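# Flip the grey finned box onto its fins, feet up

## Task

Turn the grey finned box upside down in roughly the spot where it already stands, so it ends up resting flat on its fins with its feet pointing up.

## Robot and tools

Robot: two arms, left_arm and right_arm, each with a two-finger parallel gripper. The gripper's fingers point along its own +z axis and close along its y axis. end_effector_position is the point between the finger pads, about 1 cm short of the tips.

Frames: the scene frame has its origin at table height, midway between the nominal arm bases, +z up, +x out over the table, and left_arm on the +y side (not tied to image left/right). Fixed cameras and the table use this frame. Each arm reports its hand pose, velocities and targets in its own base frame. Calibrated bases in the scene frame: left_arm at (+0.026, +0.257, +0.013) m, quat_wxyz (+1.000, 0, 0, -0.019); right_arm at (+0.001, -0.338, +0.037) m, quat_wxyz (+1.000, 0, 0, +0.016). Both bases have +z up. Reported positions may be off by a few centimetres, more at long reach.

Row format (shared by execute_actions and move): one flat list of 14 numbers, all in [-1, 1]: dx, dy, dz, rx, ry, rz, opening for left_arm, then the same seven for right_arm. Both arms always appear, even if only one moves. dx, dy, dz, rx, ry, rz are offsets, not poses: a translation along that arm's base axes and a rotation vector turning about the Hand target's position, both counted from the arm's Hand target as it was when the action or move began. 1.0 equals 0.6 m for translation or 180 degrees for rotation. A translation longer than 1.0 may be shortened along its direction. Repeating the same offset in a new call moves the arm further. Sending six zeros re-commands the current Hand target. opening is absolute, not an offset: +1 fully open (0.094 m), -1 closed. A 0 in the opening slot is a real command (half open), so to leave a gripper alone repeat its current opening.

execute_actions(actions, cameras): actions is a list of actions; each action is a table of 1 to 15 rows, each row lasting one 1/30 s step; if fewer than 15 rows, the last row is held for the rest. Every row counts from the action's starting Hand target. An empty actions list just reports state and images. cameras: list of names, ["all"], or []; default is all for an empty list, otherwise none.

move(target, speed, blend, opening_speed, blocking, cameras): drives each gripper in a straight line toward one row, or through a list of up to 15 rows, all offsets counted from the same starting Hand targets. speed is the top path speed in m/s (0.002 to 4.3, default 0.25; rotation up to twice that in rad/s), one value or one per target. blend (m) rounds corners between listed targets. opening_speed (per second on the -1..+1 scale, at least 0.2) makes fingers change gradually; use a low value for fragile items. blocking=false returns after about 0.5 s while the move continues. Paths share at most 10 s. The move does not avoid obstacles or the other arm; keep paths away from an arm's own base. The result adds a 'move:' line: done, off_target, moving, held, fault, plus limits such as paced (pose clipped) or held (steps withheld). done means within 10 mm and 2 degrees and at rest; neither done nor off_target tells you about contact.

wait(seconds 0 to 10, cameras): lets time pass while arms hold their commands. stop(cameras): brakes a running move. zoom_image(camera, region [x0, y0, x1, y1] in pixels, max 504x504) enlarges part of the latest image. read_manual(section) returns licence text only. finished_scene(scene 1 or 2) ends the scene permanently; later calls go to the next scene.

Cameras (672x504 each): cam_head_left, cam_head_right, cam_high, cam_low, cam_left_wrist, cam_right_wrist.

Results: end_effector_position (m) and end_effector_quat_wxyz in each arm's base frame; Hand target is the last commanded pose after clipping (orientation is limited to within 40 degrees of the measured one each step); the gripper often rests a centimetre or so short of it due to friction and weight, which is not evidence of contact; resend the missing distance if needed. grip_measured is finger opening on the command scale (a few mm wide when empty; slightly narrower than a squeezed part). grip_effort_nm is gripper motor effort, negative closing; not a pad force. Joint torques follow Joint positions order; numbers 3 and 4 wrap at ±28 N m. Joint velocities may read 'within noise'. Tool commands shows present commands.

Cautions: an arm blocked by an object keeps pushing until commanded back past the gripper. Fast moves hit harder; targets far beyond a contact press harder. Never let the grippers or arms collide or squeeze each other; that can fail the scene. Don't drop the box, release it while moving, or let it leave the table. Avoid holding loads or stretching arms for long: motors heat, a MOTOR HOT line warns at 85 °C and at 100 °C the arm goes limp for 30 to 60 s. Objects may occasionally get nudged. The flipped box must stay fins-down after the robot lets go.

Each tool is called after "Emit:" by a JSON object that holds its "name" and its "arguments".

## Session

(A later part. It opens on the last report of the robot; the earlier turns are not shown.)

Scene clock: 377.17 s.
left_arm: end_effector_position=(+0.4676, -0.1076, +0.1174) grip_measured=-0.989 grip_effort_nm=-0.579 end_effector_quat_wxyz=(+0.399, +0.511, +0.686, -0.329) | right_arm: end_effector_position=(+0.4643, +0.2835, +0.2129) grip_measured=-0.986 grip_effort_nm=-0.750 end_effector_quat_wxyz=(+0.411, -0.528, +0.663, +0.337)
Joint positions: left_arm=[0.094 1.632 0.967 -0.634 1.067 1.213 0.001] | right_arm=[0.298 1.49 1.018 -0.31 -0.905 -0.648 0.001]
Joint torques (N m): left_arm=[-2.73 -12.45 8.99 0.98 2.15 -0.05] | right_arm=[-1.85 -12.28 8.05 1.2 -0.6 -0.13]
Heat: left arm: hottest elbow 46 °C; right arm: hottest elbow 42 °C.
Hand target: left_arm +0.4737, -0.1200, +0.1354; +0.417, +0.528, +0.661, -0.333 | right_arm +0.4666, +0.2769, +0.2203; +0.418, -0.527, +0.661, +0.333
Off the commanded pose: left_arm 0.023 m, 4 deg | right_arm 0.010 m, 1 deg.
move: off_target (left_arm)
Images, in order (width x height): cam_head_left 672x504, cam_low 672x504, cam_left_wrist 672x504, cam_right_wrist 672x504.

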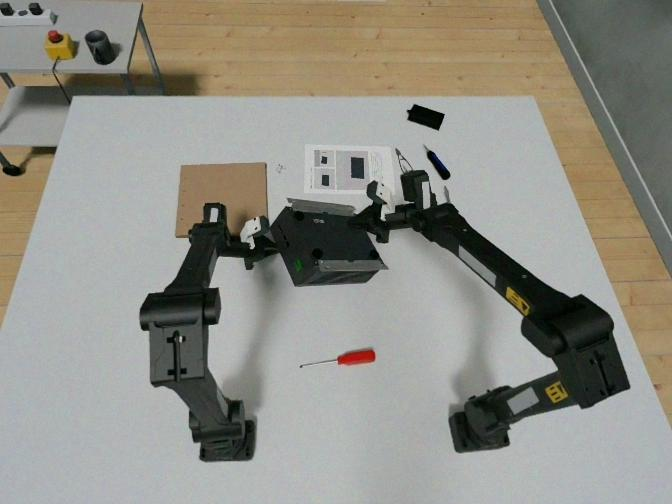

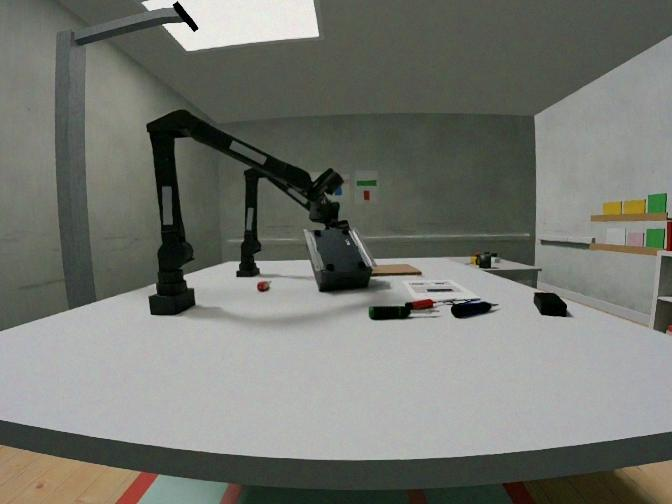

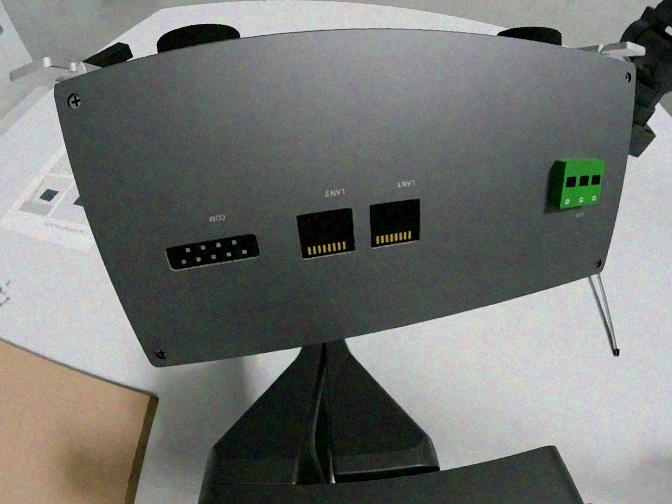

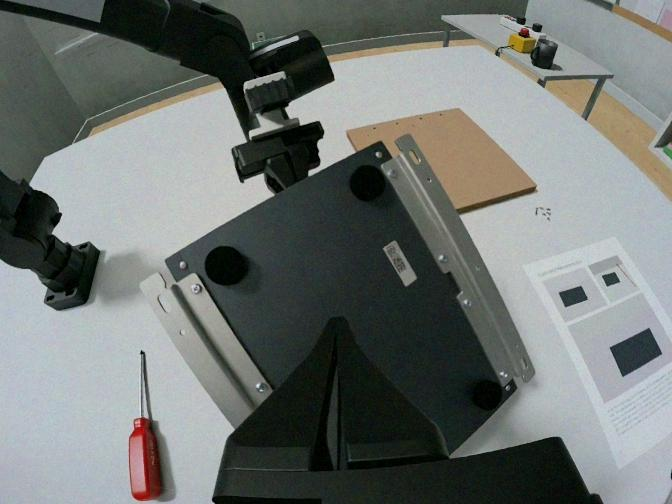

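Emit:
{"name": "move", "arguments": {"target": [[-0.02,0.05,-0.07,0,0,0,-1,0,-0.1,0.06,0,0,0,-1],[-0.028,0.075,-0.15,0,0,0,-1,0,-0.1,0.06,0,0,0,-1]], "cameras": ["cam_head_left","cam_low","cam_left_wrist","cam_right_wrist"], "speed": 0.04}}

Scene clock: 394.03 s.
left_arm: end_effector_position=(+0.4578, -0.0792, +0.0578) grip_measured=-0.989 grip_effort_nm=-0.579 end_effector_quat_wxyz=(+0.419, +0.530, +0.658, -0.332) | right_arm: end_effector_position=(+0.4521, +0.2207, +0.2287) grip_measured=-0.986 grip_effort_nm=-0.750 end_effector_quat_wxyz=(+0.394, -0.522, +0.673, +0.347)
Joint positions: left_arm=[0.17 1.774 0.941 -0.628 1.126 1.458 0.001] | right_arm=[0.165 1.427 1.028 -0.568 -0.993 -0.819 0.001]
Joint torques (N m): left_arm=[-0.03 -10.11 5.7 1.14 0.66 -0.08] | right_arm=[-1.61 -11.46 11.44 0.95 -0.73 -0.11]
Heat: left arm: hottest elbow 45 °C; right arm: hottest elbow 41 °C.
Hand target: left_arm +0.4571, -0.0750, +0.0455; +0.417, +0.528, +0.661, -0.333 | right_arm +0.4666, +0.2169, +0.2563; +0.418, -0.527, +0.661, +0.333
Off the commanded pose: left_arm 0.013 m, 0 deg | right_arm 0.031 m, 3 deg.
move: off_target (left_arm, right_arm)
Images, in order (width x height): cam_head_left 672x504, cam_low 672x504, cam_left_wrist 672x504, cam_right_wrist 672x504.

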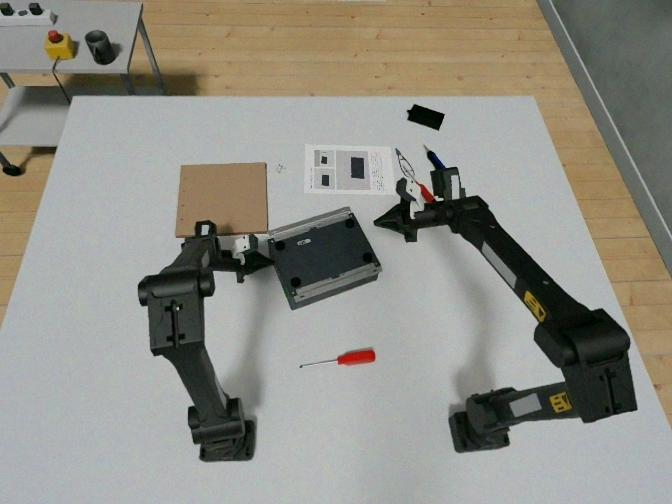

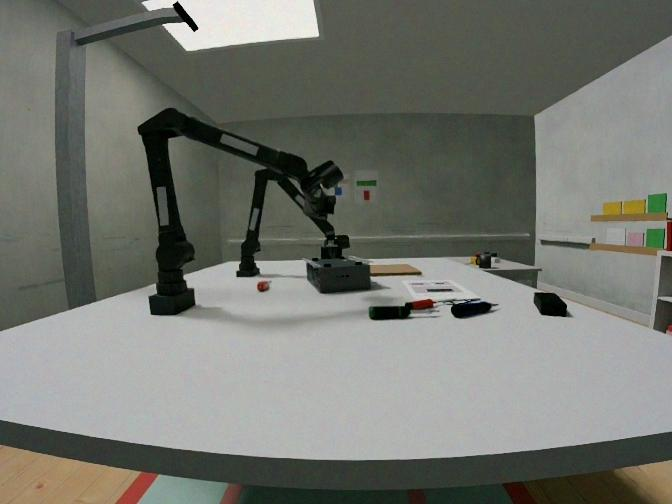

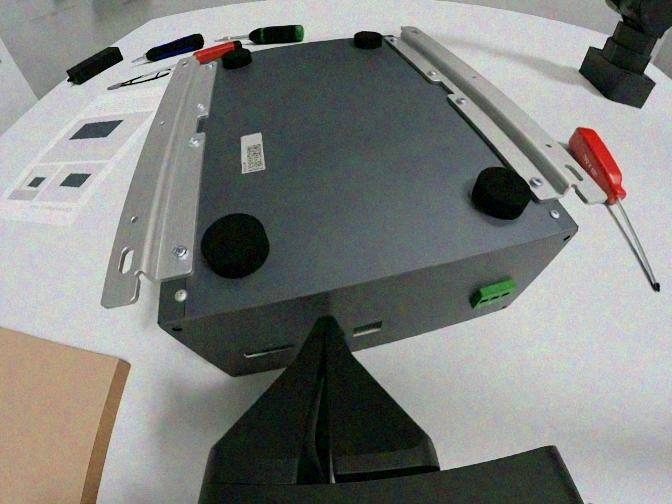

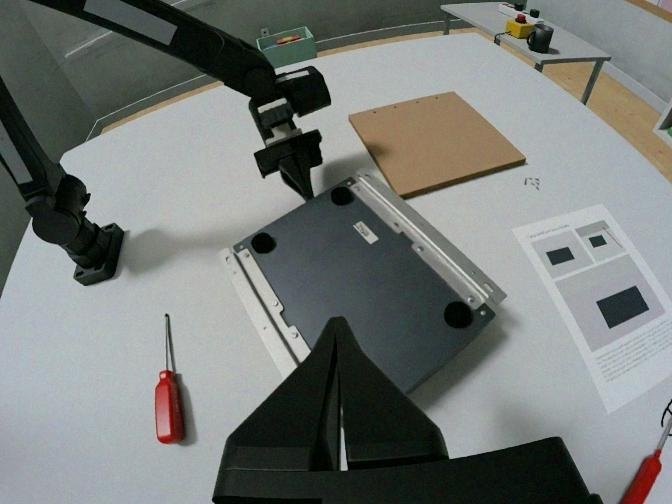

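Emit:
{"name": "move", "arguments": {"target": [[0,0.08,0.04,0,0,0,-1,0,-0.05,0.1,0,0,0,-1],[-0.1,0.15,0.1,0,0,0,-1,0,-0.1,0.1,0,0,0,-1]], "cameras": ["all"]}}

Emit:
{"name": "zoom_image", "arguments": {"camera": "cam_head_left", "region": [230, 180, 400, 320]}}

Emit:
{"name": "zoom_image", "arguments": {"camera": "cam_low", "region": [280, 230, 440, 310]}}

Scene clock: 403.43 s.
left_arm: end_effector_position=(+0.3903, +0.0094, +0.1044) grip_measured=-0.989 grip_effort_nm=-0.579 end_effector_quat_wxyz=(+0.415, +0.524, +0.662, -0.337) | right_arm: end_effector_position=(+0.4526, +0.1613, +0.2988) grip_measured=-0.986 grip_effort_nm=-0.759 end_effector_quat_wxyz=(+0.403, -0.523, +0.668, +0.343)
Joint positions: left_arm=[0.425 1.69 0.967 -1.256 1.086 2.014 0.001] | right_arm=[0.025 1.379 1.184 -0.946 -1.067 -1.047 0.001]
Joint torques (N m): left_arm=[-0.32 -9.76 7.82 -0.58 0.53 -0.11] | right_arm=[-1.44 -8.7 12.01 0.9 -0.81 -0.15]
Heat: left arm: hottest elbow 44 °C; right arm: hottest elbow 44 °C.
Hand target: left_arm +0.3970, +0.0150, +0.1054; +0.417, +0.528, +0.661, -0.333 | right_arm +0.4666, +0.1569, +0.3161; +0.418, -0.527, +0.661, +0.333
Off the commanded pose: left_arm 0.009 m, 1 deg | right_arm 0.023 m, 2 deg.
move: off_target (right_arm)

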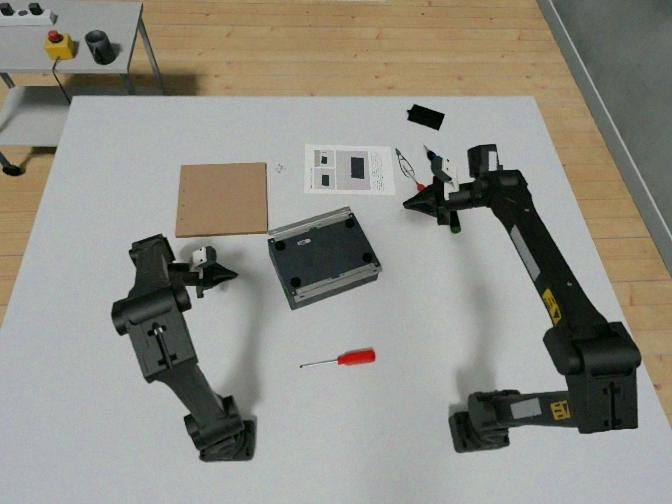

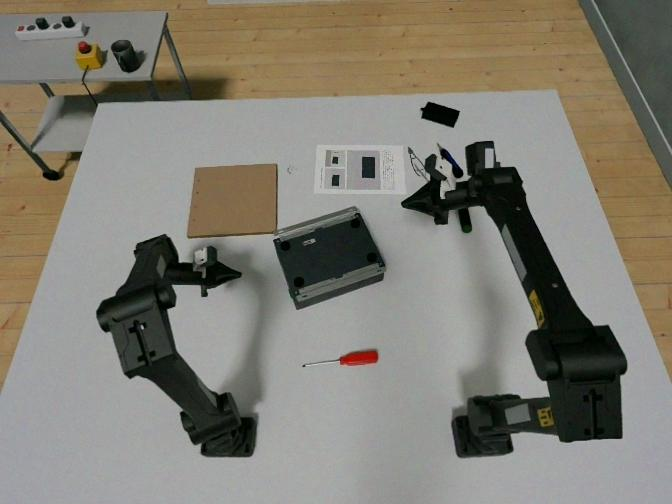

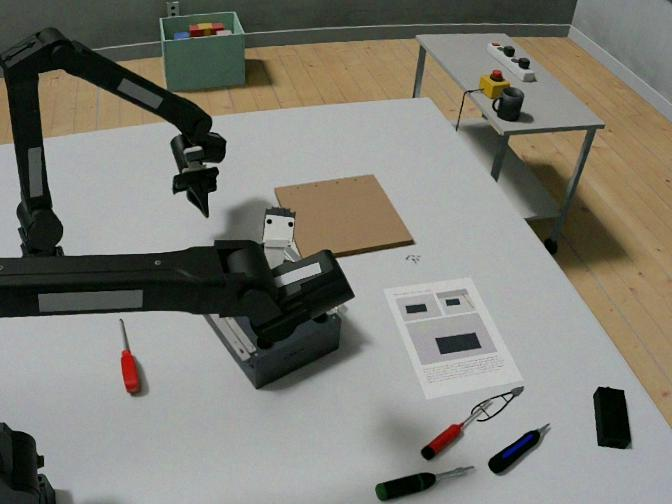

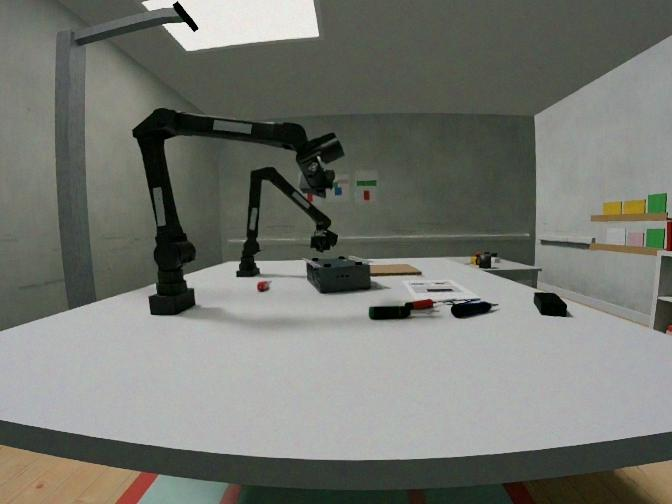

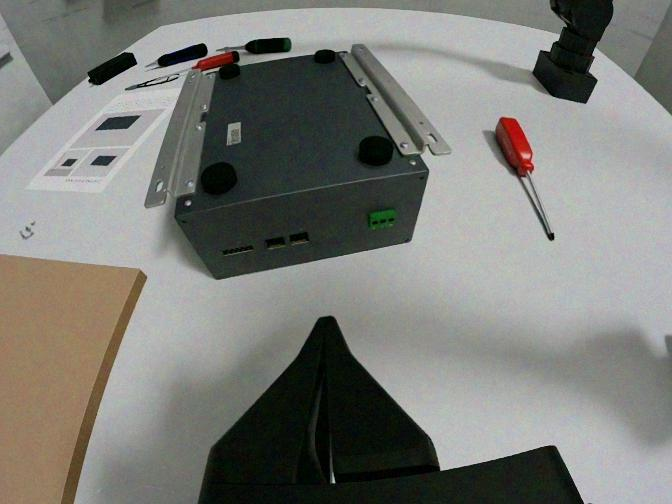

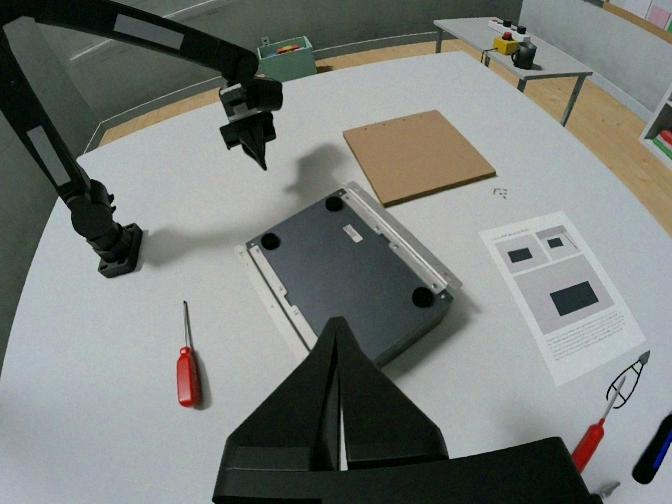

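Scaled by 2.965.

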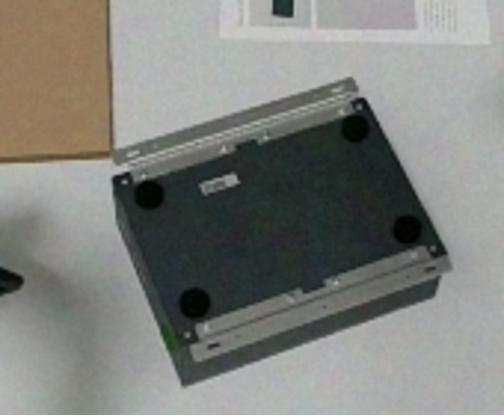

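Scaled by 3.150.

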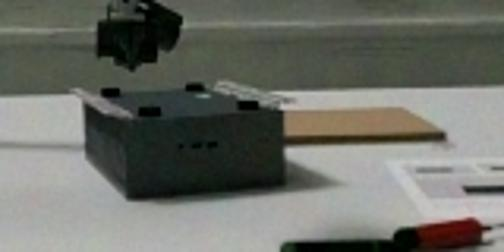

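Emit:
{"name": "finished_scene", "arguments": {"scene": 1}}

The scene is finished: the task was done.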